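# Move the SOC bottle from fridge bin to bench

## Task

Check the four bottles in the refrigerator's bin. If one carries the letters SOC, lift it out and set it upright on the bench, keep the other three upright inside the refrigerator, and close the refrigerator door. If none reads SOC, take no bottle out, close the door, and press the CALL key on the operator panel until it latches down.

## Robot and tools

Robot: two UR12e-type arms, left_arm and right_arm, each with a 140 mm two-finger gripper whose fingers can fold, and each riding its own carriage on one shared floor track. left_rail carries left_arm and is always the +y carriage; right_rail carries right_arm. These names do not match image sides. Each arm's base sits at x = 0, y = its carriage's position_m, z = 0.04 m, facing +x.

Scene frame (all results): fixed to the table, table top z = 0, +z up, +x the direction the arms face, +y to their left. The track runs along y at x = 0 with y = 0 at its centre; the table edge is at x = 0.17 m. Gripper frame: fingers point along its +z, open and close along its y; a block sticks out about 10 cm toward its +x. end_effector_position is the point between closed pads; fingertips reach about 33 mm past it.

execute_actions(actions, cameras): runs actions in order. An action may hold "rows", "steps", "until" and device commands. "rows" is 1 to 15 rows, each applied for one control step (1/30 s). Each row is 18 numbers in [-1, 1], covering both arms even if one is idle: left dx, dy, dz, rx, ry, rz, gripper position, force_limit, speed, then the same nine for the right. dx..rz are an offset (not a pose) from that arm's Hand target as it stood when the action began, in that Hand target's own axes; every row counts from that same start, and a repeated offset in a later action moves further. Scale: 1.0 = 0.6 m or 180 degrees; rx, ry, rz form one rotation vector. Sending all six pose numbers as 0 re-requests the current Hand target. Ramp offsets gradually (about 0.01 per row is 0.18 m/s) to avoid jerks. "steps" is 1 to 450 (default 15, at least one per row); after the last row the arm keeps heading to that row's target. "until" ends an action early on rail conditions, e.g. {"left_rail": {"position_status": ["!=", "moving"]}} or {"all": {"status": "ended"}}; numbers need a comparison (=, !=, <, <=, >, >=). Images return only for an empty actions list or when "cameras" names them (["all"] for all).

Rails: {"left_rail": {"position_m": ...}} sets where the carriage stands (left_rail -0.8 to 1.5 m, right_rail -1.5 to 0.8 m), plus optional speed_m_s (0.01 to 1) and acceleration_factor (0.1 to 1); {"stop": true} brakes it. Follow a drive with an action that waits until its position_status is no longer moving. Keep carriages at least 0.78 m apart. A row's target rides with its carriage. Any out-of-range value or unknown name rejects the whole call.

Gripper numbers: position +1 fully open (140 mm), about -0.8 pads touch, -1 closes until blocked. force_limit -1..+1 sets grip force (roughly 14 N at -1 up to 58 N at +1, more with faster closing); speed -1..+1 is about 30 to 250 mm/s. Both start at +1. To keep a gripper unchanged, resend its last three numbers; 0 is a real command. A grip is confirmed when object_status reads 2 (0 moving, 1 blocked while opening, 3 reached position or pads met). Grip near the fingertips; deep in the palm a narrow bottle may slip. position_measured is in counts (3 open, 230 pads meet).

move(target, speed, blend, stop_force, zero, blocking, cameras): straight-line paths. target is one 18-number row or up to 15 rows, same layout and scale as above, each an offset from the Hand target at the move's start (not from the previous row). speed is top path speed in m/s, 0.002 to 3.2 (default 0.25). blend in m rounds corners between listed targets. stop_force (4 to 120 N, both arms) ends an arm's path on felt contact; leave it out when backing away from something pressed. blocking=false returns early; then use wait or stop before new rows. The result adds a "move:" line (done, off_target, held, fault, moving) and limits.

wait(seconds 0 to 10): lets time pass with last commands held. stop(): brakes a running move. zoom_image(camera, region [x0, y0, x1, y1], at most 504 by 504 pixels): magnifies the latest image of cam_high, cam_low, cam_bench_left, cam_bench_mid, cam_bench_right, cam_left_wrist or cam_right_wrist; useful for reading bottle letters. zero_wrist_force(arm): tares that arm's wrist sensor. read_manual: licence text only. finished_scene: ends the scene irreversibly; the result must hold with the robot idle and carriages arrived.

Results: per arm end_effector_position (m), quaternion wxyz, velocities; Hand target (base for next offsets); Tool commands; Joint positions (rail m, then six joints rad); Joint torques; Wrist force/torque in the gripper's axes plus the peak since last shown; gripper object_status and position_measured; rail position_m, position_status (moving, done, contact_stop, time_out, stopped, stopped_with_arm, stopped_for_other_arm, stopped_for_other_carriage) and position_answer (taken or not_taken). MOTOR HOT or fault lines warn of stops.

Avoid: dropping a bottle or knocking any object off the table (including onto the track or strip), which fails the task; fast impacts on the fridge or door; commanding targets past firm contact (forces near 150 N or joint overloads cause a 10 s arm stop); arms or grippers pressing on each other; sweeping a path near an arm's own base; long outstretched holds that heat motors. Note the fridge bottles must remain upright.

Each tool is called after "Call:" in YAML: its name, and indented under it one key for each argument.

## Session

Call:
execute_actions:
  actions: []

Scene clock: 0.00 s.
left_arm: end_effector_position=(+0.3563, +1.2772, +0.5790) position_measured=3 object_status=3 end_effector_quat_wxyz=(+0.000, +0.000, +1.000, +0.000) | right_arm: end_effector_position=(+0.3563, -1.2690, +0.5790) position_measured=3 object_status=3 end_effector_quat_wxyz=(+0.000, +0.000, +1.000, +0.000)
Joint positions: left_arm=[1.199 -0.281 -2.157 1.821 -1.235 -1.571 -0.281] | right_arm=[-1.348 -0.281 -2.157 1.821 -1.235 -1.571 -0.281]
Joint velocities: within noise
Joint torques (N m): no reading
Wrist force (N): no reading
Wrist torque (N m): no reading
Wrist force, peak (N): no reading
Hand target: left_arm +0.3563, +1.2772, +0.5790; +0.000, +0.000, +1.000, +0.000 | right_arm +0.3563, -1.2690, +0.5790; +0.000, +0.000, +1.000, +0.000
Tool commands: left_gripper/position=+1.0 left_gripper/force_limit=+1.0 left_gripper/speed=+1.0 right_gripper/position=+1.0 right_gripper/force_limit=+1.0 right_gripper/speed=+1.0
left_rail: position_m=1.199 position_status=done
right_rail: position_m=-1.348 position_status=done

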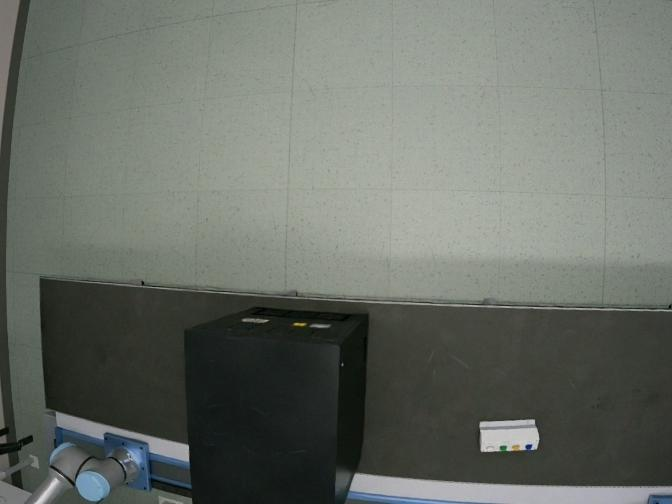

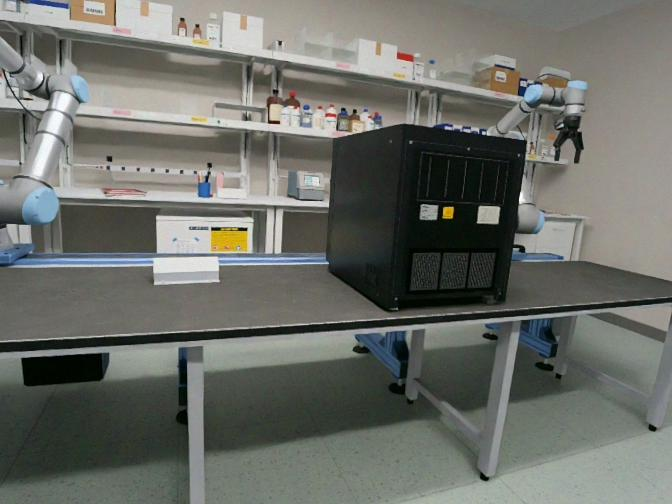

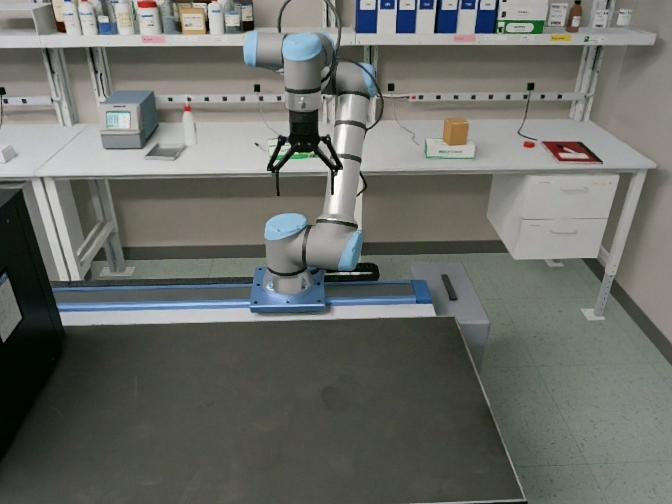

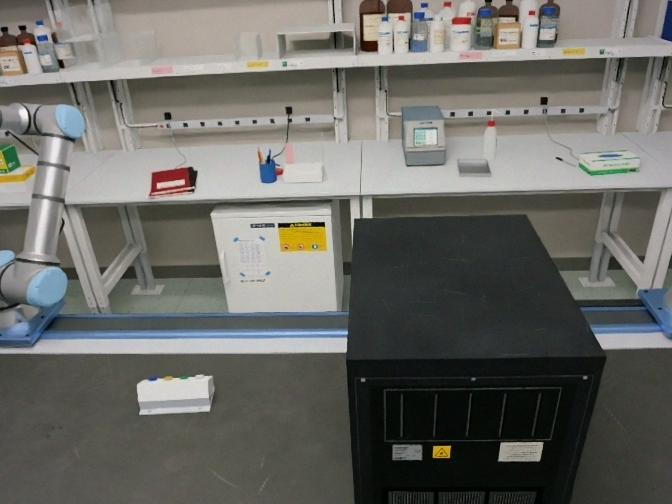

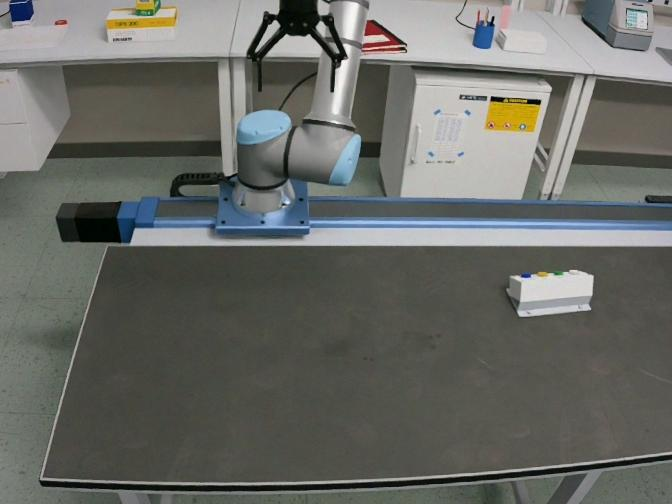

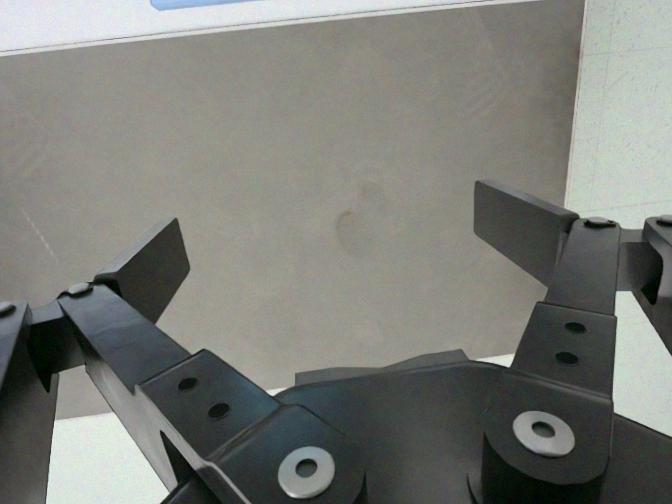

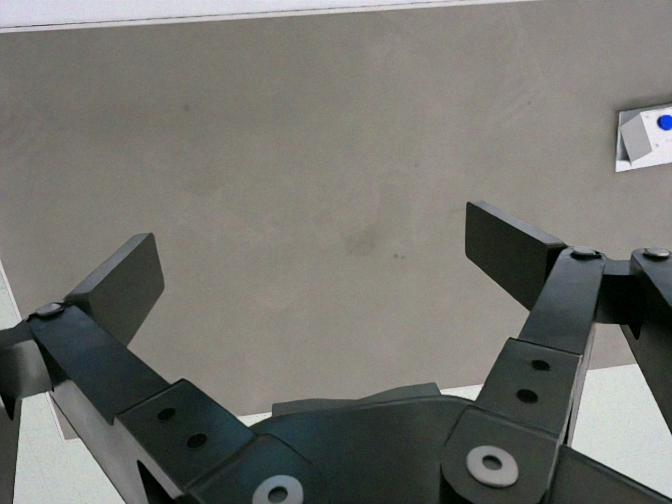

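Call:
execute_actions:
  actions:
    - {"right_rail":{"position_m":-0.85},"steps":150,"until":{"right_rail":{"position_status":["!=","moving"]}}}

Call:
move:
  target: [0,0,0,0,0,0,1,1,1,0.76,1,0.217,-0.1525,-0.368,-0.218,1,1,1]
  cameras: ["cam_right_wrist","cam_bench_mid"]

Scene clock: 4.43 s.
left_arm: end_effector_position=(+0.3563, +1.2772, +0.5790) position_measured=3 object_status=3 end_effector_quat_wxyz=(+0.000, +0.000, +1.000, +0.000) | right_arm: end_effector_position=(+0.3563, -0.7714, +0.5790) position_measured=3 object_status=3 end_effector_quat_wxyz=(+0.000, +0.000, +1.000, +0.000)
Joint positions: left_arm=[1.199 -0.281 -2.157 1.821 -1.235 -1.571 -0.281] | right_arm=[-0.85 -0.281 -2.157 1.821 -1.235 -1.571 -0.28]
Joint torques (N m): left_arm=[-0.15 -0.77 -50.51 -5.33 0.02 0.04] | right_arm=[-0.17 0.75 -49.61 -4.22 0.11 0.53]
Wrist force (N): left_arm=[0.1 0.3 -0.1] | right_arm=[-0.1 0.2 -0.2]
Wrist torque (N m): left_arm=[0.08 -0.02 0.01] | right_arm=[0.06 0.03 0.00]
Wrist force, peak (N): left_arm=[0.1 -0.2 1.0] | right_arm=[0.3 2.8 -0.3]
Hand target: left_arm +0.3563, +1.2772, +0.5790; +0.000, +0.000, +1.000, +0.000 | right_arm +0.3563, -0.7714, +0.5790; +0.000, +0.000, +1.000, +0.000
Tool commands: left_gripper/position=+1.0 left_gripper/force_limit=+1.0 left_gripper/speed=+1.0 right_gripper/position=+1.0 right_gripper/force_limit=+1.0 right_gripper/speed=+1.0
left_rail: position_m=1.199 position_status=done
right_rail: position_m=-0.850 position_status=done

Scene clock: 8.50 s.
left_arm: end_effector_position=(+0.3563, +1.2772, +0.5790) position_measured=3 object_status=3 end_effector_quat_wxyz=(+0.000, +0.000, +1.000, +0.000) | right_arm: end_effector_position=(-0.0996, -0.1715, +0.4487) position_measured=3 object_status=3 end_effector_quat_wxyz=(+0.530, -0.314, +0.756, +0.220)
Joint positions: left_arm=[1.199 -0.281 -2.157 1.821 -1.235 -1.571 -0.281] | right_arm=[-0.85 1.877 -1.549 2.236 -3.162 -2.557 0.579]
Joint torques (N m): left_arm=[0.72 -0.49 -49.1 -4.97 -0.27 0.21] | right_arm=[23.02 -28.69 -48.76 -7.31 -4.48 -2.38]
Wrist force (N): left_arm=[-0.1 -0.3 0.1] | right_arm=[1.5 0.0 0.5]
Wrist torque (N m): left_arm=[-0.05 0.02 0.01] | right_arm=[-0.44 -0.68 -0.48]
Wrist force, peak (N): left_arm=[-0.9 -0.1 0.3] | right_arm=[2.5 0.6 -1.0]
Hand target: left_arm +0.3563, +1.2772, +0.5790; +0.000, +0.000, +1.000, +0.000 | right_arm -0.0997, -0.1714, +0.4487; +0.530, -0.314, +0.756, +0.220
Off the commanded pose: left_arm 0.000 m, 0 deg | right_arm 0.000 m, 0 deg.
left_rail: position_m=1.199 position_status=done
right_rail: position_m=-0.850 position_status=done
move: done
camera_calibration:
cam_right_wrist: T_world_to_cam=[[-0.761859, 0.640443, 0.0969707, -0.0161004], [0.0626844, -0.0761059, 0.995127, -0.459677], [0.644703, 0.764225, 0.0178362, 0.378663], [0, 0, 0, 1]] pos_world=[-0.227577, -0.314057, 0.452244]
Images, in order (width x height): cam_bench_mid 672x504, cam_right_wrist 672x504.

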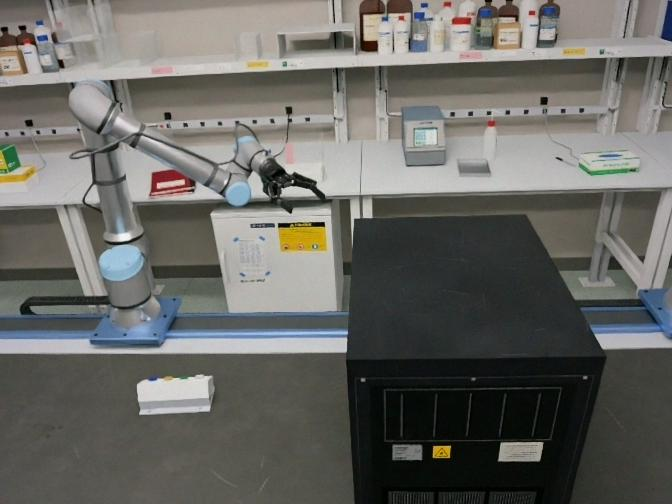

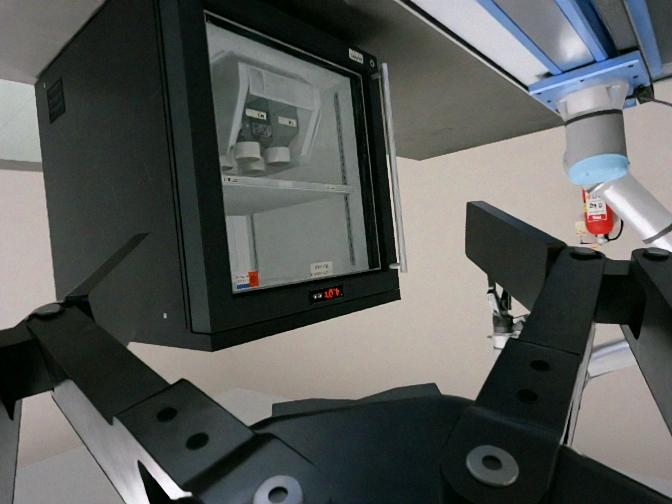

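Call:
zoom_image:
  camera: "cam_right_wrist"
  region: [180, 0, 430, 340]

Call:
zoom_image:
  camera: "cam_right_wrist"
  region: [210, 50, 340, 200]

Scaled by 1.482 from the camera's 672x504 image, which has a finer 960x720 frame.

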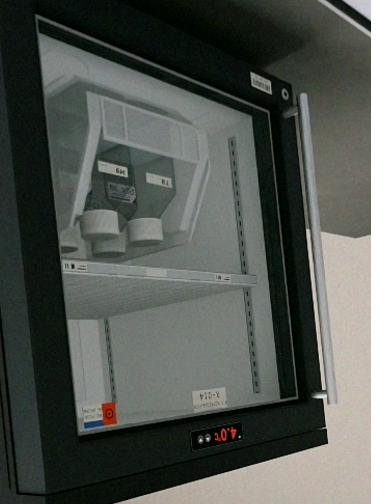

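Scaled by 3.360 from the camera's 672x504 image, which has a finer 960x720 frame.

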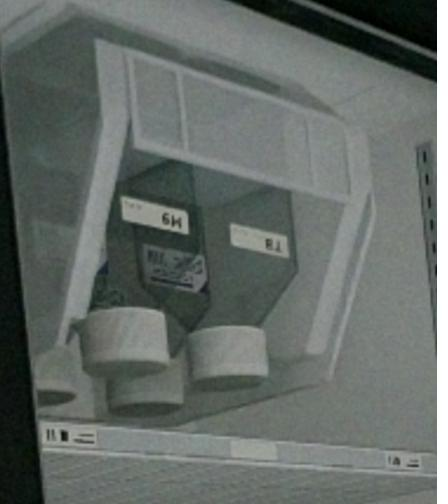

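Call:
execute_actions:
  actions:
    - {"right_rail":{"position_m":-1.4},"left_rail":{"position_m":1.1},"steps":150,"until":{"all":{"status":"ended"}}}

Call:
move:
  target:
    - [-0.073,-0.717,0,0,0,0.28,1,1,1,0,0,0,0,0,0,1,1,1]
    - [0.927,-0.963,0.05,0,0,0.667,1,1,1,0,0,0,0,0,0,1,1,1]
  blend: 0.05

Call:
move:
  target: [-0.39,0.322,0.333,-0.2596,0.4497,0.2596,1,1,1,0,0,0,0,0,0,1,1,1]
  cameras: ["cam_left_wrist","cam_bench_mid"]

Scene clock: 13.47 s.
left_arm: end_effector_position=(+0.3563, +1.1786, +0.5790) position_measured=3 object_status=3 end_effector_quat_wxyz=(+0.000, +0.000, +1.000, +0.000) | right_arm: end_effector_position=(-0.0997, -0.7214, +0.4487) position_measured=3 object_status=3 end_effector_quat_wxyz=(+0.530, -0.314, +0.756, +0.220)
Joint positions: left_arm=[1.1 -0.281 -2.157 1.821 -1.235 -1.571 -0.281] | right_arm=[-1.4 1.878 -1.549 2.236 -3.163 -2.557 0.579]
Joint torques (N m): left_arm=[-1.67 -2.42 -49.77 -5.05 -0.2 0.26] | right_arm=[-6.34 -49.57 -46.96 -4.66 -2.35 -2.38]
Wrist force (N): left_arm=[-0.2 -0.4 0.5] | right_arm=[0.9 -0.3 0.4]
Wrist torque (N m): left_arm=[-0.08 0.06 0.00] | right_arm=[-0.50 -0.54 -0.48]
Wrist force, peak (N): left_arm=[-0.2 2.9 0.5] | right_arm=[0.8 2.1 1.9]
Hand target: left_arm +0.3563, +1.1786, +0.5790; +0.000, +0.000, +1.000, +0.000 | right_arm -0.0997, -0.7214, +0.4487; +0.530, -0.314, +0.756, +0.220
Tool commands: left_gripper/position=+1.0 left_gripper/force_limit=+1.0 left_gripper/speed=+1.0 right_gripper/position=+1.0 right_gripper/force_limit=+1.0 right_gripper/speed=+1.0
Off the commanded pose: left_arm 0.000 m, 0 deg | right_arm 0.000 m, 0 deg.
left_rail: position_m=1.100 position_status=done
right_rail: position_m=-1.400 position_status=done

Scene clock: 18.40 s.
left_arm: end_effector_position=(-0.1995, +0.6009, +0.5490) position_measured=3 object_status=3 end_effector_quat_wxyz=(+0.000, +0.866, +0.500, +0.000) | right_arm: end_effector_position=(-0.0997, -0.7214, +0.4487) position_measured=3 object_status=3 end_effector_quat_wxyz=(+0.530, -0.314, +0.756, +0.220)
Joint positions: left_arm=[1.1 -2.281 -1.864 1.719 -1.426 -1.571 -0.186] | right_arm=[-1.4 1.877 -1.549 2.236 -3.163 -2.557 0.579]
Joint torques (N m): left_arm=[-14.77 -15.72 -59.05 -7.56 1.72 4.05] | right_arm=[-21.7 -50.27 -49.3 -1.14 1.03 -1.63]
Wrist force (N): left_arm=[-2.0 0.9 -0.5] | right_arm=[1.1 -0.2 0.5]
Wrist torque (N m): left_arm=[0.19 0.46 -0.27] | right_arm=[-0.48 -0.59 -0.48]
Wrist force, peak (N): left_arm=[-3.2 0.9 -0.1] | right_arm=[1.5 0.6 0.8]
Hand target: left_arm -0.1999, +0.6008, +0.5490; +0.000, +0.866, +0.500, +0.000 | right_arm -0.0997, -0.7214, +0.4487; +0.530, -0.314, +0.756, +0.220
Off the commanded pose: left_arm 0.000 m, 0 deg | right_arm 0.000 m, 0 deg.
left_rail: position_m=1.100 position_status=done
right_rail: position_m=-1.400 position_status=done
move: done

Scene clock: 22.80 s.
left_arm: end_effector_position=(-0.1499, +0.3015, +0.3492) position_measured=3 object_status=3 end_effector_quat_wxyz=(+0.000, +0.707, +0.000, +0.707) | right_arm: end_effector_position=(-0.0997, -0.7214, +0.4487) position_measured=3 object_status=3 end_effector_quat_wxyz=(+0.530, -0.314, +0.756, +0.220)
Joint positions: left_arm=[1.1 -2.309 -0.873 1.271 -0.398 -0.737 0] | right_arm=[-1.4 1.877 -1.549 2.236 -3.163 -2.557 0.579]
Joint torques (N m): left_arm=[12.07 -97.53 -49.42 5.32 2.46 -4.39] | right_arm=[-21.8 -50.38 -49.38 -0.62 0.92 -0.99]
Wrist force (N): left_arm=[-0.7 2.5 -2.1] | right_arm=[1.0 -0.1 0.0]
Wrist torque (N m): left_arm=[0.88 0.01 -0.28] | right_arm=[-0.45 -0.56 -0.49]
Wrist force, peak (N): left_arm=[-2.3 2.6 -2.0] | right_arm=[1.8 0.4 0.7]
Hand target: left_arm -0.1498, +0.3015, +0.3492; +0.000, +0.707, +0.000, +0.707 | right_arm -0.0997, -0.7214, +0.4487; +0.530, -0.314, +0.756, +0.220
Off the commanded pose: left_arm 0.000 m, 0 deg | right_arm 0.000 m, 0 deg.
left_rail: position_m=1.100 position_status=done
right_rail: position_m=-1.400 position_status=done
move: done
camera_calibration:
cam_left_wrist: T_world_to_cam=[[-0.0988486, -0.991315, -0.086736, 0.309108], [-0.343392, 0.11579, -0.932027, 0.232712], [0.933976, -0.0623451, -0.351855, 0.458143], [0, 0, 0, 1]] pos_world=[-0.317428, 0.308041, 0.404905]
Images, in order (width x height): cam_bench_mid 672x504, cam_left_wrist 672x504.

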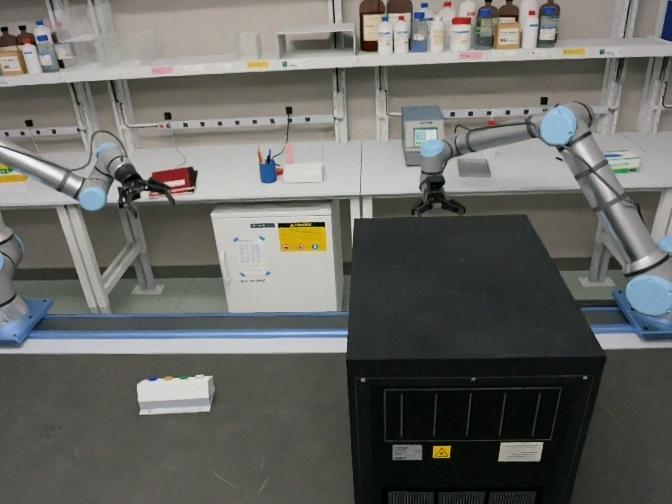

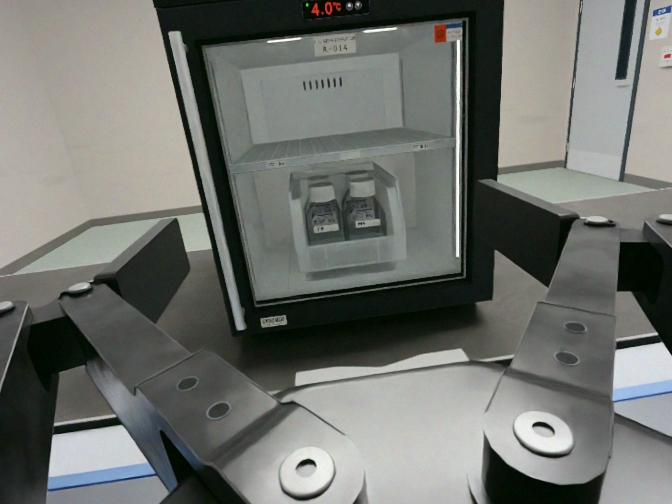

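Call:
zoom_image:
  camera: "cam_left_wrist"
  region: [260, 130, 430, 290]

Call:
zoom_image:
  camera: "cam_left_wrist"
  region: [150, 0, 520, 340]

Scaled by 2.965 from the camera's 672x504 image, which has a finer 960x720 frame.

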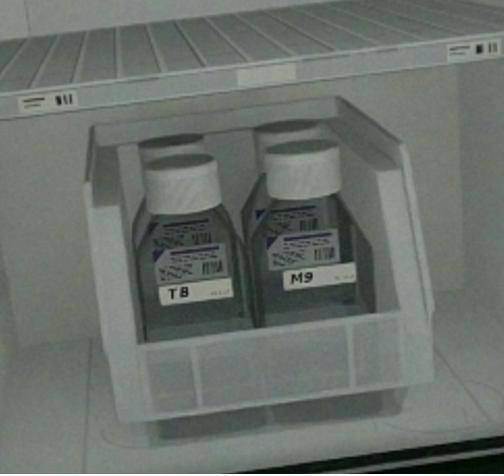

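Scaled by 1.362 from the camera's 672x504 image, which has a finer 960x720 frame.

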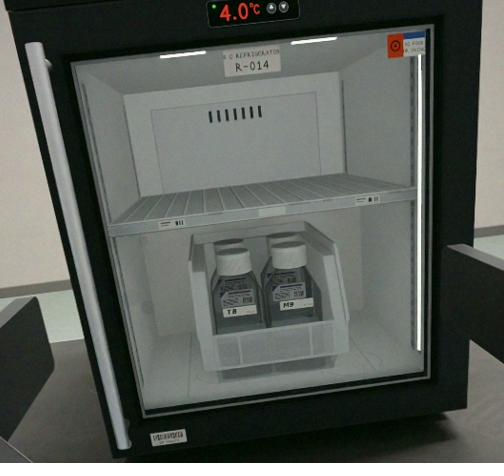

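Call:
move:
  target: [-0.065,-0.198,0.383,0,0,0,1,1,1,0,0,0,0,0,0,1,1,1]
  cameras: ["cam_left_wrist","cam_high"]

Scene clock: 25.70 s.
left_arm: end_effector_position=(+0.0799, +0.4199, +0.3103) position_measured=3 object_status=3 end_effector_quat_wxyz=(+0.000, +0.707, +0.000, +0.707) | right_arm: end_effector_position=(-0.0997, -0.7214, +0.4487) position_measured=3 object_status=3 end_effector_quat_wxyz=(+0.530, -0.314, +0.756, +0.220)
Joint positions: left_arm=[1.1 -2.179 -1.144 1.799 -0.655 -0.607 -0.001] | right_arm=[-1.4 1.877 -1.549 2.236 -3.163 -2.557 0.579]
Joint torques (N m): left_arm=[11.18 -88.82 -30.3 -0.43 1.75 4.02] | right_arm=[-21.81 -50.71 -47.9 -0.84 1.02 -0.3]
Wrist force (N): left_arm=[-1.2 2.3 -1.3] | right_arm=[1.1 0.3 0.6]
Wrist torque (N m): left_arm=[0.82 0.09 -0.67] | right_arm=[-0.37 -0.58 -0.48]
Wrist force, peak (N): left_arm=[-0.8 3.4 -3.8] | right_arm=[1.6 0.2 0.2]
Hand target: left_arm +0.0801, +0.4200, +0.3103; +0.000, +0.707, +0.000, +0.707 | right_arm -0.0997, -0.7214, +0.4487; +0.530, -0.314, +0.756, +0.220
Off the commanded pose: left_arm 0.000 m, 0 deg | right_arm 0.000 m, 0 deg.
left_rail: position_m=1.100 position_status=done
right_rail: position_m=-1.400 position_status=done
move: done
camera_calibration:
cam_left_wrist: T_world_to_cam=[[-0.0988559, -0.991302, -0.0868821, 0.44585], [-0.343, 0.115904, -0.932157, 0.261565], [0.934119, -0.0623487, -0.351474, 0.237143], [0, 0, 0, 1]] pos_world=[-0.0877285, 0.426441, 0.365905]
Images, in order (width x height): cam_high 672x504, cam_left_wrist 672x504.

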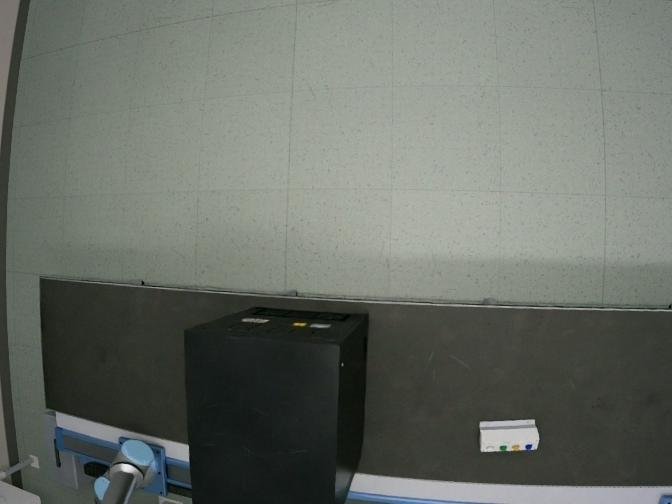

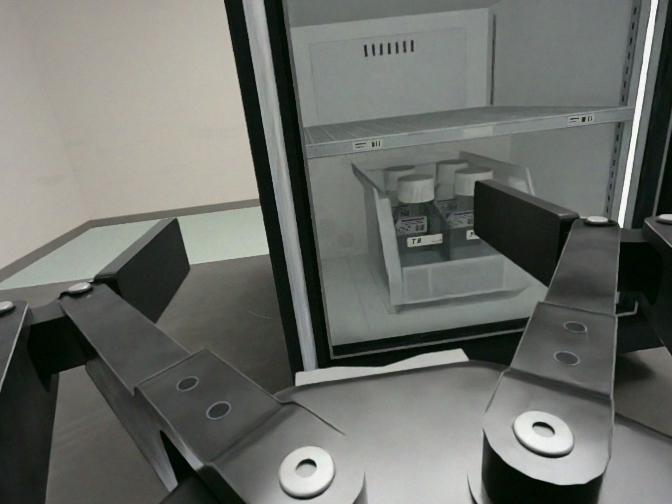

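Call:
move:
  target: [0,-0.047,0.14,0,0,0,1,1,1,0,0,0,0,0,0,1,1,1]
  cameras: ["cam_left_wrist"]
  stop_force: 10
  speed: 0.06

Scene clock: 29.07 s.
left_arm: end_effector_position=(+0.1641, +0.4481, +0.3103) position_measured=3 object_status=3 end_effector_quat_wxyz=(+0.000, +0.707, +0.000, +0.707) | right_arm: end_effector_position=(-0.0997, -0.7214, +0.4487) position_measured=3 object_status=3 end_effector_quat_wxyz=(+0.530, -0.314, +0.756, +0.220)
Joint positions: left_arm=[1.1 -2.096 -1.216 1.91 -0.693 -0.524 -0.001] | right_arm=[-1.4 1.877 -1.549 2.236 -3.163 -2.557 0.579]
Joint torques (N m): left_arm=[13.91 -85.7 -26.76 -0.69 1.67 4] | right_arm=[-19.86 -50.97 -48.69 -1.2 0.81 0.16]
Wrist force (N): left_arm=[-1.9 2.0 -2.0] | right_arm=[1.0 0.0 0.4]
Wrist torque (N m): left_arm=[0.74 0.32 -0.69] | right_arm=[-0.45 -0.57 -0.48]
Wrist force, peak (N): left_arm=[-2.3 2.6 -1.8] | right_arm=[1.7 0.1 0.6]
Hand target: left_arm +0.1641, +0.4481, +0.3103; +0.000, +0.707, +0.000, +0.707 | right_arm -0.0997, -0.7214, +0.4487; +0.530, -0.314, +0.756, +0.220
Off the commanded pose: left_arm 0.000 m, 0 deg | right_arm 0.000 m, 0 deg.
left_rail: position_m=1.100 position_status=done
right_rail: position_m=-1.400 position_status=done
move: done
camera_calibration:
cam_left_wrist: T_world_to_cam=[[-0.0988956, -0.991291, -0.0869612, 0.482162], [-0.343079, 0.115997, -0.932117, 0.287153], [0.934086, -0.0623478, -0.351562, 0.160187], [0, 0, 0, 1]] pos_world=[-0.00342854, 0.454641, 0.365905]
Images, in order (width x height): cam_left_wrist 672x504.

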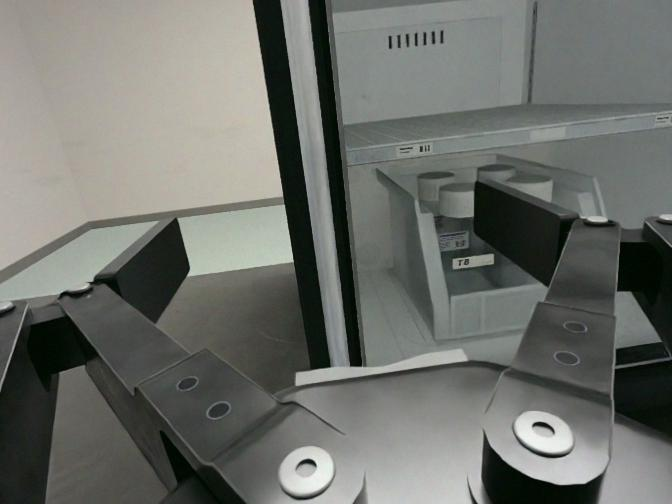

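Call:
move:
  target: [0,0.005,0.123,0,0,0,1,1,1,0,0,0,0,0,0,1,1,1]
  cameras: ["cam_left_wrist"]
  stop_force: 8
  speed: 0.03

Scene clock: 32.93 s.
left_arm: end_effector_position=(+0.2379, +0.4450, +0.3103) position_measured=3 object_status=3 end_effector_quat_wxyz=(+0.000, +0.707, +0.000, +0.707) | right_arm: end_effector_position=(-0.0997, -0.7214, +0.4487) position_measured=3 object_status=3 end_effector_quat_wxyz=(+0.530, -0.314, +0.756, +0.220)
Joint positions: left_arm=[1.1 -1.992 -1.233 1.935 -0.7 -0.42 -0.001] | right_arm=[-1.4 1.877 -1.549 2.236 -3.163 -2.557 0.579]
Joint torques (N m): left_arm=[12.27 -84.34 -27.57 -1.43 1.96 -3.04] | right_arm=[-20.32 -51.56 -48.63 -1.27 1.12 0.57]
Wrist force (N): left_arm=[-1.7 1.6 -2.0] | right_arm=[1.2 -0.1 0.2]
Wrist torque (N m): left_arm=[0.64 0.28 -0.61] | right_arm=[-0.46 -0.61 -0.48]
Wrist force, peak (N): left_arm=[-2.4 2.4 -2.1] | right_arm=[1.4 0.8 0.6]
Hand target: left_arm +0.2379, +0.4450, +0.3103; +0.000, +0.707, +0.000, +0.707 | right_arm -0.0997, -0.7214, +0.4487; +0.530, -0.314, +0.756, +0.220
Off the commanded pose: left_arm 0.000 m, 0 deg | right_arm 0.000 m, 0 deg.
left_rail: position_m=1.100 position_status=done
right_rail: position_m=-1.400 position_status=done
move: done
camera_calibration:
cam_left_wrist: T_world_to_cam=[[-0.0988607, -0.991302, -0.0868693, 0.486347], [-0.343087, 0.115899, -0.932126, 0.312846], [0.934086, -0.0623469, -0.351561, 0.0911505], [0, 0, 0, 1]] pos_world=[0.0702716, 0.451541, 0.365905]
Images, in order (width x height): cam_left_wrist 672x504.

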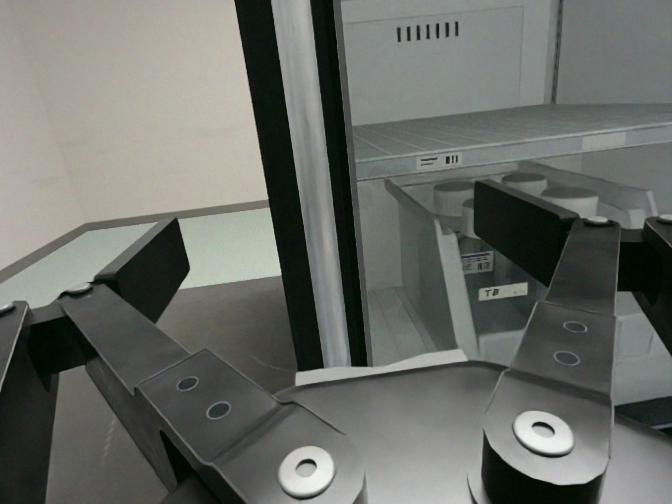

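Call:
execute_actions:
  actions:
    - {"rows":[[0,0,0,0,0,0,-1,-1,-1,0,0,0,0,0,0,1,1,1]],"steps":150}
  cameras: ["cam_left_wrist"]

Scene clock: 38.43 s.
left_arm: end_effector_position=(+0.2380, +0.4450, +0.3104) position_measured=207 object_status=2 end_effector_quat_wxyz=(+0.000, +0.707, +0.000, +0.707) | right_arm: end_effector_position=(-0.0997, -0.7214, +0.4487) position_measured=3 object_status=3 end_effector_quat_wxyz=(+0.530, -0.314, +0.756, +0.220)
Joint positions: left_arm=[1.1 -1.992 -1.234 1.935 -0.7 -0.42 -0.001] | right_arm=[-1.4 1.877 -1.549 2.236 -3.163 -2.557 0.579]
Joint torques (N m): left_arm=[-5.6 -63.59 -50.06 -1.45 3.05 2.46] | right_arm=[-22.74 -51.77 -48.63 -1.54 1.03 1.21]
Wrist force (N): left_arm=[1.8 -14.4 1.1] | right_arm=[1.2 0.2 0.5]
Wrist torque (N m): left_arm=[0.15 -0.02 -0.73] | right_arm=[-0.39 -0.60 -0.49]
Wrist force, peak (N): left_arm=[2.4 -23.9 -5.4] | right_arm=[1.9 0.3 0.0]
Hand target: left_arm +0.2379, +0.4450, +0.3103; +0.000, +0.707, +0.000, +0.707 | right_arm -0.0997, -0.7214, +0.4487; +0.530, -0.314, +0.756, +0.220
Off the commanded pose: left_arm 0.000 m, 0 deg | right_arm 0.000 m, 0 deg.
left_rail: position_m=1.100 position_status=done
right_rail: position_m=-1.400 position_status=done
camera_calibration:
cam_left_wrist: T_world_to_cam=[[-0.0988607, -0.991302, -0.0868693, 0.486356], [-0.343087, 0.115899, -0.932126, 0.31288], [0.934086, -0.0623469, -0.351561, 0.0910571], [0, 0, 0, 1]] pos_world=[0.0703716, 0.451541, 0.365905]
Images, in order (width x height): cam_left_wrist 672x504.

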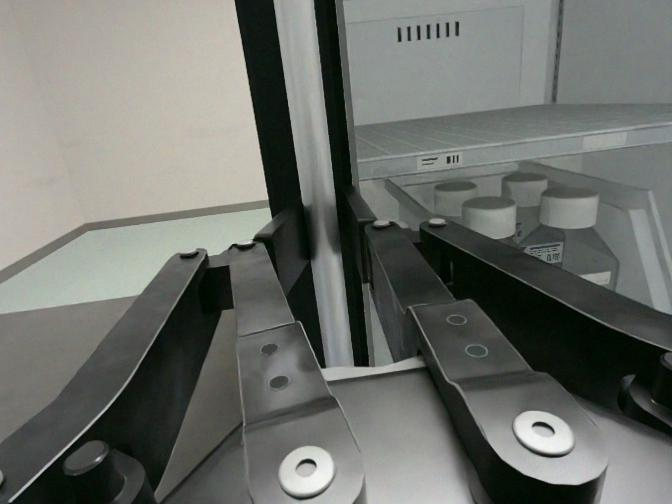

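Call:
move:
  target:
    - [0,0.0117,-0.0622,0.0278,0,0,-1,-1,-1,0,0,0,0,0,0,1,1,1]
    - [0,0.0288,-0.123,0.0556,0,0,-1,-1,-1,0,0,0,0,0,0,1,1,1]
  speed: 0.05
  blend: 0.02
  stop_force: 70
  cameras: ["cam_left_wrist"]

Scene clock: 42.13 s.
left_arm: end_effector_position=(+0.1641, +0.4278, +0.3103) position_measured=207 object_status=2 end_effector_quat_wxyz=(-0.061, +0.704, +0.061, +0.705) | right_arm: end_effector_position=(-0.0997, -0.7214, +0.4487) position_measured=3 object_status=3 end_effector_quat_wxyz=(+0.530, -0.314, +0.756, +0.220)
Joint positions: left_arm=[1.1 -2.035 -1.112 1.75 -0.637 -0.638 0] | right_arm=[-1.4 1.877 -1.549 2.236 -3.163 -2.557 0.579]
Joint torques (N m): left_arm=[-12.7 -64.14 -50.97 2.15 6.37 -3.9] | right_arm=[-22.46 -52.35 -47.65 -1.34 1.2 1.64]
Wrist force (N): left_arm=[3.4 -23.6 -6.1] | right_arm=[1.3 -0.3 0.4]
Wrist torque (N m): left_arm=[0.02 -0.06 -0.68] | right_arm=[-0.51 -0.63 -0.48]
Wrist force, peak (N): left_arm=[3.8 -36.0 -7.0] | right_arm=[1.9 0.2 0.1]
Hand target: left_arm +0.1641, +0.4278, +0.3103; -0.061, +0.704, +0.061, +0.705 | right_arm -0.0997, -0.7214, +0.4487; +0.530, -0.314, +0.756, +0.220
Off the commanded pose: left_arm 0.000 m, 0 deg | right_arm 0.000 m, 0 deg.
left_rail: position_m=1.100 position_status=done
right_rail: position_m=-1.400 position_status=done
move: done
camera_calibration:
cam_left_wrist: T_world_to_cam=[[0.0748883, -0.993404, -0.0868354, 0.434424], [-0.357901, 0.0545021, -0.932168, 0.318245], [0.930752, 0.100887, -0.351458, 0.0896957], [0, 0, 0, 1]] pos_world=[-0.00211758, 0.405164, 0.365905]
Images, in order (width x height): cam_left_wrist 672x504.

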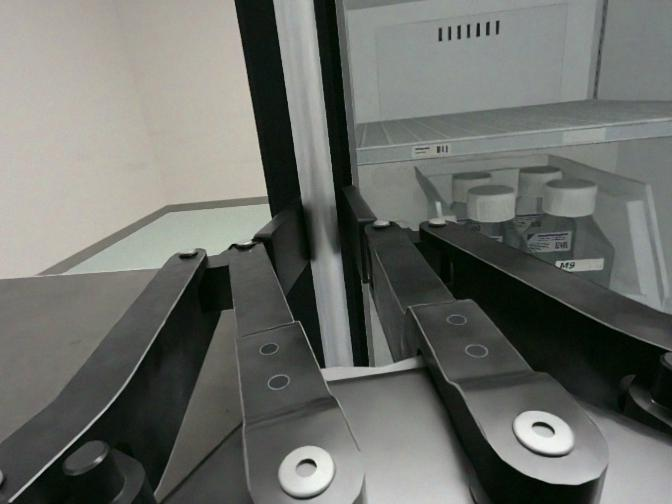

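Call:
move:
  target:
    - [0,0.0305,-0.147,0.0667,0,0,-1,-1,-1,0,0,0,0,0,0,1,1,1]
    - [0,0.1025,-0.293,0.139,0,0,-1,-1,-1,0,0,0,0,0,0,1,1,1]
  speed: 0.1
  blend: 0.03
  cameras: ["cam_left_wrist","cam_bench_mid"]

Scene clock: 45.43 s.
left_arm: end_effector_position=(+0.0016, +0.3370, +0.3102) position_measured=208 object_status=2 end_effector_quat_wxyz=(-0.212, +0.674, +0.212, +0.675) | right_arm: end_effector_position=(-0.0997, -0.7214, +0.4487) position_measured=3 object_status=3 end_effector_quat_wxyz=(+0.530, -0.314, +0.756, +0.220)
Joint positions: left_arm=[1.1 -2.028 -0.747 1.118 -0.37 -1.067 0] | right_arm=[-1.4 1.877 -1.549 2.236 -3.163 -2.557 0.579]
Joint torques (N m): left_arm=[14.55 -102.37 -52.29 6.47 -0.52 -3.42] | right_arm=[-19.3 -50.37 -47.64 -1.21 0.91 2.07]
Wrist force (N): left_arm=[-4.0 -1.0 -1.8] | right_arm=[1.0 0.2 0.7]
Wrist torque (N m): left_arm=[0.91 0.26 -0.47] | right_arm=[-0.40 -0.56 -0.48]
Wrist force, peak (N): left_arm=[11.6 -39.0 -8.0] | right_arm=[1.7 0.2 0.4]
Hand target: left_arm +0.0016, +0.3369, +0.3102; -0.212, +0.674, +0.212, +0.675 | right_arm -0.0997, -0.7214, +0.4487; +0.530, -0.314, +0.756, +0.220
Off the commanded pose: left_arm 0.000 m, 0 deg | right_arm 0.000 m, 0 deg.
left_rail: position_m=1.100 position_status=done
right_rail: position_m=-1.400 position_status=done
move: done
camera_calibration:
cam_left_wrist: T_world_to_cam=[[0.487797, -0.868641, -0.0866942, 0.313491], [-0.347397, -0.102053, -0.932148, 0.317669], [0.800855, 0.484817, -0.351545, 0.120932], [0, 0, 0, 1]] pos_world=[-0.139412, 0.246101, 0.365806]
Images, in order (width x height): cam_bench_mid 672x504, cam_left_wrist 672x504.

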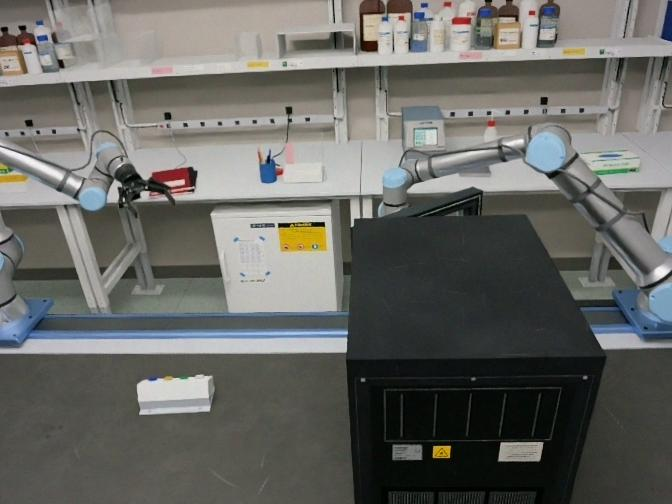

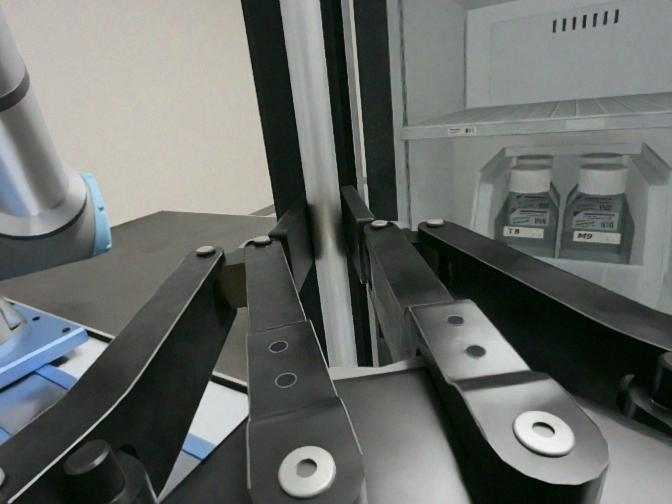

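Call:
execute_actions:
  actions:
    - {"rows":[[0,0,0,0,0,0,1,-1,-1,0,0,0,0,0,0,1,1,1]],"steps":130}

Call:
move:
  target: [0,0,-0.25,0,0,0,1,-1,-1,0,0,0,0,0,0,1,1,1]

Call:
execute_actions:
  actions:
    - {"left_rail":{"position_m":0.9},"steps":150,"until":{"left_rail":{"position_status":["!=","moving"]}}}
  cameras: ["cam_left_wrist","cam_high"]

Scene clock: 52.97 s.
left_arm: end_effector_position=(+0.0016, +0.3369, +0.3102) position_measured=3 object_status=3 end_effector_quat_wxyz=(-0.212, +0.674, +0.212, +0.675) | right_arm: end_effector_position=(-0.0997, -0.7214, +0.4487) position_measured=3 object_status=3 end_effector_quat_wxyz=(+0.530, -0.314, +0.756, +0.220)
Joint positions: left_arm=[1.1 -2.028 -0.747 1.117 -0.37 -1.068 0] | right_arm=[-1.4 1.877 -1.549 2.236 -3.163 -2.557 0.579]
Joint torques (N m): left_arm=[-9.04 -104.54 -40.46 1.36 1.91 -2.34] | right_arm=[-21.92 -50.4 -48.38 -1.64 0.89 2.06]
Wrist force (N): left_arm=[-1.7 2.7 -1.8] | right_arm=[1.4 0.3 0.3]
Wrist torque (N m): left_arm=[0.90 0.21 -0.40] | right_arm=[-0.38 -0.66 -0.49]
Wrist force, peak (N): left_arm=[-4.1 -1.6 -2.0] | right_arm=[2.0 0.2 0.0]
Hand target: left_arm +0.0016, +0.3369, +0.3102; -0.212, +0.674, +0.212, +0.675 | right_arm -0.0997, -0.7214, +0.4487; +0.530, -0.314, +0.756, +0.220
Off the commanded pose: left_arm 0.000 m, 0 deg | right_arm 0.000 m, 0 deg.
left_rail: position_m=1.100 position_status=done
right_rail: position_m=-1.400 position_status=done

Scene clock: 54.50 s.
left_arm: end_effector_position=(-0.1214, +0.2510, +0.3102) position_measured=3 object_status=3 end_effector_quat_wxyz=(-0.212, +0.674, +0.212, +0.675) | right_arm: end_effector_position=(-0.0997, -0.7214, +0.4487) position_measured=3 object_status=3 end_effector_quat_wxyz=(+0.530, -0.314, +0.756, +0.220)
Joint positions: left_arm=[1.1 -2.093 -0.495 0.639 -0.144 -1.133 0] | right_arm=[-1.4 1.877 -1.549 2.236 -3.163 -2.557 0.579]
Joint torques (N m): left_arm=[11.2 -119.65 -51.37 6.1 -1.51 -3.5] | right_arm=[-20.06 -51.52 -47.53 -1.56 0.88 2.02]
Wrist force (N): left_arm=[-2.0 2.0 -1.8] | right_arm=[1.1 0.2 0.1]
Wrist torque (N m): left_arm=[0.73 0.22 -0.35] | right_arm=[-0.41 -0.61 -0.48]
Wrist force, peak (N): left_arm=[-2.0 1.1 -3.8] | right_arm=[1.6 0.6 0.1]
Hand target: left_arm -0.1213, +0.2509, +0.3102; -0.212, +0.674, +0.212, +0.675 | right_arm -0.0997, -0.7214, +0.4487; +0.530, -0.314, +0.756, +0.220
Off the commanded pose: left_arm 0.000 m, 0 deg | right_arm 0.000 m, 0 deg.
left_rail: position_m=1.100 position_status=done
right_rail: position_m=-1.400 position_status=done
move: done

Scene clock: 55.63 s.
left_arm: end_effector_position=(-0.1213, +0.0509, +0.3102) position_measured=3 object_status=3 end_effector_quat_wxyz=(-0.212, +0.674, +0.212, +0.675) | right_arm: end_effector_position=(-0.0997, -0.7214, +0.4487) position_measured=3 object_status=3 end_effector_quat_wxyz=(+0.530, -0.314, +0.756, +0.220)
Joint positions: left_arm=[0.9 -2.093 -0.495 0.639 -0.143 -1.133 0] | right_arm=[-1.4 1.877 -1.549 2.236 -3.163 -2.557 0.579]
Joint torques (N m): left_arm=[-2.21 -136.33 -43.8 3.24 0.5 -4.12] | right_arm=[-20.76 -52.3 -47.2 -1.63 0.81 2.37]
Wrist force (N): left_arm=[-1.9 2.7 -1.9] | right_arm=[1.3 0.0 0.3]
Wrist torque (N m): left_arm=[0.89 0.22 -0.35] | right_arm=[-0.45 -0.65 -0.49]
Wrist force, peak (N): left_arm=[-2.1 4.5 -3.3] | right_arm=[1.7 0.0 0.1]
Hand target: left_arm -0.1213, +0.0510, +0.3102; -0.212, +0.674, +0.212, +0.675 | right_arm -0.0997, -0.7214, +0.4487; +0.530, -0.314, +0.756, +0.220
Tool commands: left_gripper/position=+1.0 left_gripper/force_limit=-1.0 left_gripper/speed=-1.0 right_gripper/position=+1.0 right_gripper/force_limit=+1.0 right_gripper/speed=+1.0
Off the commanded pose: left_arm 0.000 m, 0 deg | right_arm 0.000 m, 0 deg.
left_rail: position_m=0.900 position_status=done
right_rail: position_m=-1.400 position_status=done
camera_calibration:
cam_left_wrist: T_world_to_cam=[[0.488056, -0.868495, -0.0867064, 0.12508], [-0.347316, -0.102113, -0.932172, 0.245722], [0.800733, 0.485066, -0.351479, 0.357933], [0, 0, 0, 1]] pos_world=[-0.262311, -0.0398985, 0.365706]
Images, in order (width x height): cam_high 672x504, cam_left_wrist 672x504.

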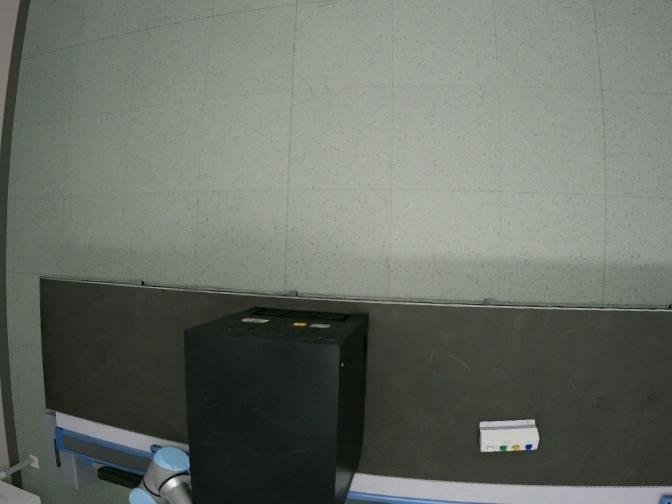

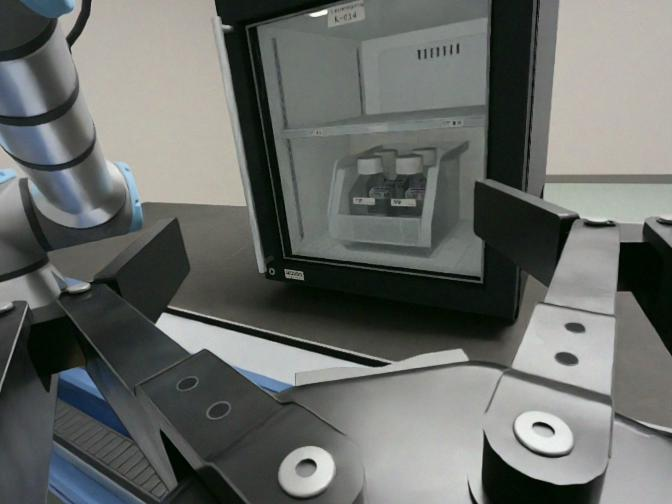

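Call:
execute_actions:
  actions:
    - {"left_rail":{"position_m":1.45},"right_rail":{"position_m":-0.75},"steps":200,"until":{"all":{"status":"ended"}}}

Call:
move:
  target: [0,0,0,0,0,0,1,-1,-1,-0.068,0.245,0.863,0.0839,-0.1111,0.0148,1,-1,-1]
  cameras: ["cam_right_wrist"]

Scene clock: 59.40 s.
left_arm: end_effector_position=(-0.1214, +0.6010, +0.3102) position_measured=3 object_status=3 end_effector_quat_wxyz=(-0.212, +0.674, +0.212, +0.675) | right_arm: end_effector_position=(-0.0996, -0.0714, +0.4487) position_measured=3 object_status=3 end_effector_quat_wxyz=(+0.530, -0.314, +0.756, +0.220)
Joint positions: left_arm=[1.45 -2.093 -0.495 0.639 -0.143 -1.133 0] | right_arm=[-0.75 1.877 -1.549 2.236 -3.163 -2.557 0.579]
Joint torques (N m): left_arm=[5.65 -130.7 -47.06 5.63 1.07 -3.53] | right_arm=[13.09 -38.17 -32.55 -3.47 -0.3 2.18]
Wrist force (N): left_arm=[-2.1 2.7 -1.3] | right_arm=[1.2 -0.3 0.3]
Wrist torque (N m): left_arm=[0.89 0.23 -0.35] | right_arm=[-0.51 -0.61 -0.48]
Wrist force, peak (N): left_arm=[-2.3 4.4 -3.3] | right_arm=[1.8 -2.4 -1.7]
Hand target: left_arm -0.1213, +0.6009, +0.3102; -0.212, +0.674, +0.212, +0.675 | right_arm -0.0997, -0.0714, +0.4487; +0.530, -0.314, +0.756, +0.220
Tool commands: left_gripper/position=+1.0 left_gripper/force_limit=-1.0 left_gripper/speed=-1.0 right_gripper/position=+1.0 right_gripper/force_limit=+1.0 right_gripper/speed=+1.0
Off the commanded pose: left_arm 0.000 m, 0 deg | right_arm 0.000 m, 0 deg.
left_rail: position_m=1.450 position_status=done
right_rail: position_m=-0.750 position_status=done

Scene clock: 62.43 s.
left_arm: end_effector_position=(-0.1213, +0.6009, +0.3102) position_measured=3 object_status=3 end_effector_quat_wxyz=(-0.212, +0.674, +0.212, +0.675) | right_arm: end_effector_position=(+0.1498, +0.3867, +0.3104) position_measured=3 object_status=3 end_effector_quat_wxyz=(+0.684, -0.182, +0.682, +0.182)
Joint positions: left_arm=[1.45 -2.093 -0.495 0.639 -0.143 -1.133 0] | right_arm=[-0.75 1.541 -0.563 1.241 -3.825 -2.591 -0.005]
Joint torques (N m): left_arm=[11.12 -125.19 -51.14 5.46 0.73 -3.11] | right_arm=[-21.62 -98.96 -46.94 -5.23 -2.65 -2.48]
Wrist force (N): left_arm=[-2.0 1.8 -1.9] | right_arm=[1.5 0.5 0.5]
Wrist torque (N m): left_arm=[0.70 0.21 -0.35] | right_arm=[-0.51 -0.67 -0.49]
Wrist force, peak (N): left_arm=[-2.5 2.9 -1.8] | right_arm=[2.9 1.4 1.8]
Hand target: left_arm -0.1213, +0.6009, +0.3102; -0.212, +0.674, +0.212, +0.675 | right_arm +0.1499, +0.3868, +0.3104; +0.684, -0.182, +0.682, +0.182
Off the commanded pose: left_arm 0.000 m, 0 deg | right_arm 0.000 m, 0 deg.
left_rail: position_m=1.450 position_status=done
right_rail: position_m=-0.750 position_status=done
move: done
camera_calibration:
cam_right_wrist: T_world_to_cam=[[-0.591277, 0.804044, 0.0624861, -0.248131], [-0.255816, -0.260472, 0.930974, -0.156294], [0.76482, 0.534479, 0.359699, -0.241527], [0, 0, 0, 1]] pos_world=[-0.00197212, 0.287889, 0.247888]
Images, in order (width x height): cam_right_wrist 672x504.

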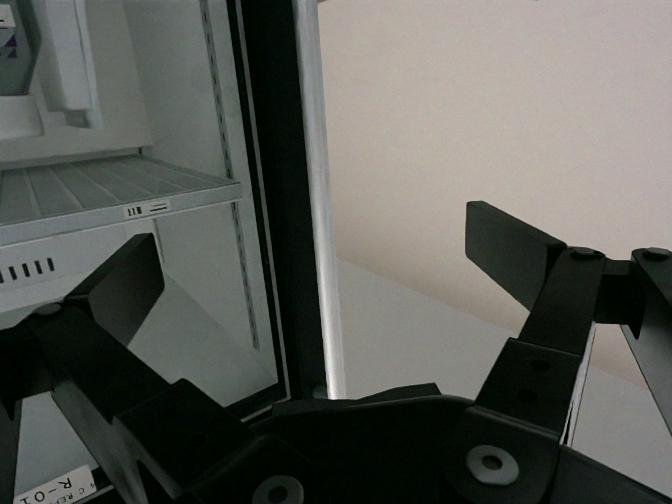

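Call:
move:
  target: [0,0,0,0,0,0,1,-1,-1,0,0.01,0.16,0,0,0,1,-1,-1]
  speed: 0.05
  stop_force: 8

Call:
execute_actions:
  actions:
    - {"rows":[[0,0,0,0,0,0,1,-1,-1,0,0,0,0,0,0,-1,-1,-1]],"steps":150}
  cameras: ["cam_right_wrist"]

Scene clock: 66.13 s.
left_arm: end_effector_position=(-0.1213, +0.6009, +0.3102) position_measured=3 object_status=3 end_effector_quat_wxyz=(-0.212, +0.674, +0.212, +0.675) | right_arm: end_effector_position=(+0.2302, +0.4398, +0.3107) position_measured=3 object_status=3 end_effector_quat_wxyz=(+0.684, -0.182, +0.682, +0.182)
Joint positions: left_arm=[1.45 -2.093 -0.495 0.639 -0.143 -1.133 0] | right_arm=[-0.75 1.464 -0.5 1.104 -3.751 -2.514 -0.005]
Joint torques (N m): left_arm=[13.07 -122.36 -51.24 5.33 1.06 -2.96] | right_arm=[-22.87 -104 -49.17 1.44 3.1 2.65]
Wrist force (N): left_arm=[-2.2 2.5 -2.2] | right_arm=[1.3 0.1 0.8]
Wrist torque (N m): left_arm=[0.86 0.25 -0.35] | right_arm=[-0.60 -0.70 -0.61]
Wrist force, peak (N): left_arm=[-2.3 3.0 -2.1] | right_arm=[2.2 0.0 0.9]
Hand target: left_arm -0.1213, +0.6009, +0.3102; -0.212, +0.674, +0.212, +0.675 | right_arm +0.2302, +0.4398, +0.3107; +0.684, -0.182, +0.682, +0.182
Off the commanded pose: left_arm 0.000 m, 0 deg | right_arm 0.000 m, 0 deg.
left_rail: position_m=1.450 position_status=done
right_rail: position_m=-0.750 position_status=done
move: done

Scene clock: 71.33 s.
left_arm: end_effector_position=(-0.1213, +0.6009, +0.3102) position_measured=3 object_status=3 end_effector_quat_wxyz=(-0.212, +0.674, +0.212, +0.675) | right_arm: end_effector_position=(+0.2302, +0.4398, +0.3107) position_measured=201 object_status=2 end_effector_quat_wxyz=(+0.684, -0.182, +0.682, +0.182)
Joint positions: left_arm=[1.45 -2.093 -0.495 0.639 -0.143 -1.133 0] | right_arm=[-0.75 1.464 -0.5 1.104 -3.751 -2.514 -0.005]
Joint torques (N m): left_arm=[11.48 -121.39 -52.26 5.61 1.19 -2.32] | right_arm=[-21.7 -111.23 -29.06 -7.33 -12.5 2.64]
Wrist force (N): left_arm=[-2.1 2.5 -1.8] | right_arm=[0.8 26.6 4.8]
Wrist torque (N m): left_arm=[0.84 0.24 -0.36] | right_arm=[-1.31 -0.66 -0.54]
Wrist force, peak (N): left_arm=[-2.4 2.7 -2.0] | right_arm=[1.2 27.1 5.1]
Hand target: left_arm -0.1213, +0.6009, +0.3102; -0.212, +0.674, +0.212, +0.675 | right_arm +0.2302, +0.4398, +0.3107; +0.684, -0.182, +0.682, +0.182
Off the commanded pose: left_arm 0.000 m, 0 deg | right_arm 0.000 m, 0 deg.
left_rail: position_m=1.450 position_status=done
right_rail: position_m=-0.750 position_status=done
camera_calibration:
cam_right_wrist: T_world_to_cam=[[-0.591207, 0.804097, 0.0624624, -0.243383], [-0.255939, -0.260492, 0.930935, -0.122174], [0.764833, 0.534389, 0.359805, -0.331427], [0, 0, 0, 1]] pos_world=[0.0783274, 0.340989, 0.248187]
Images, in order (width x height): cam_right_wrist 672x504.

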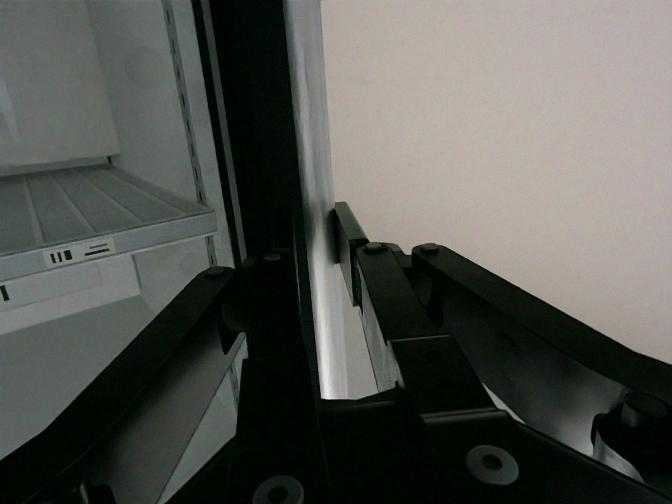

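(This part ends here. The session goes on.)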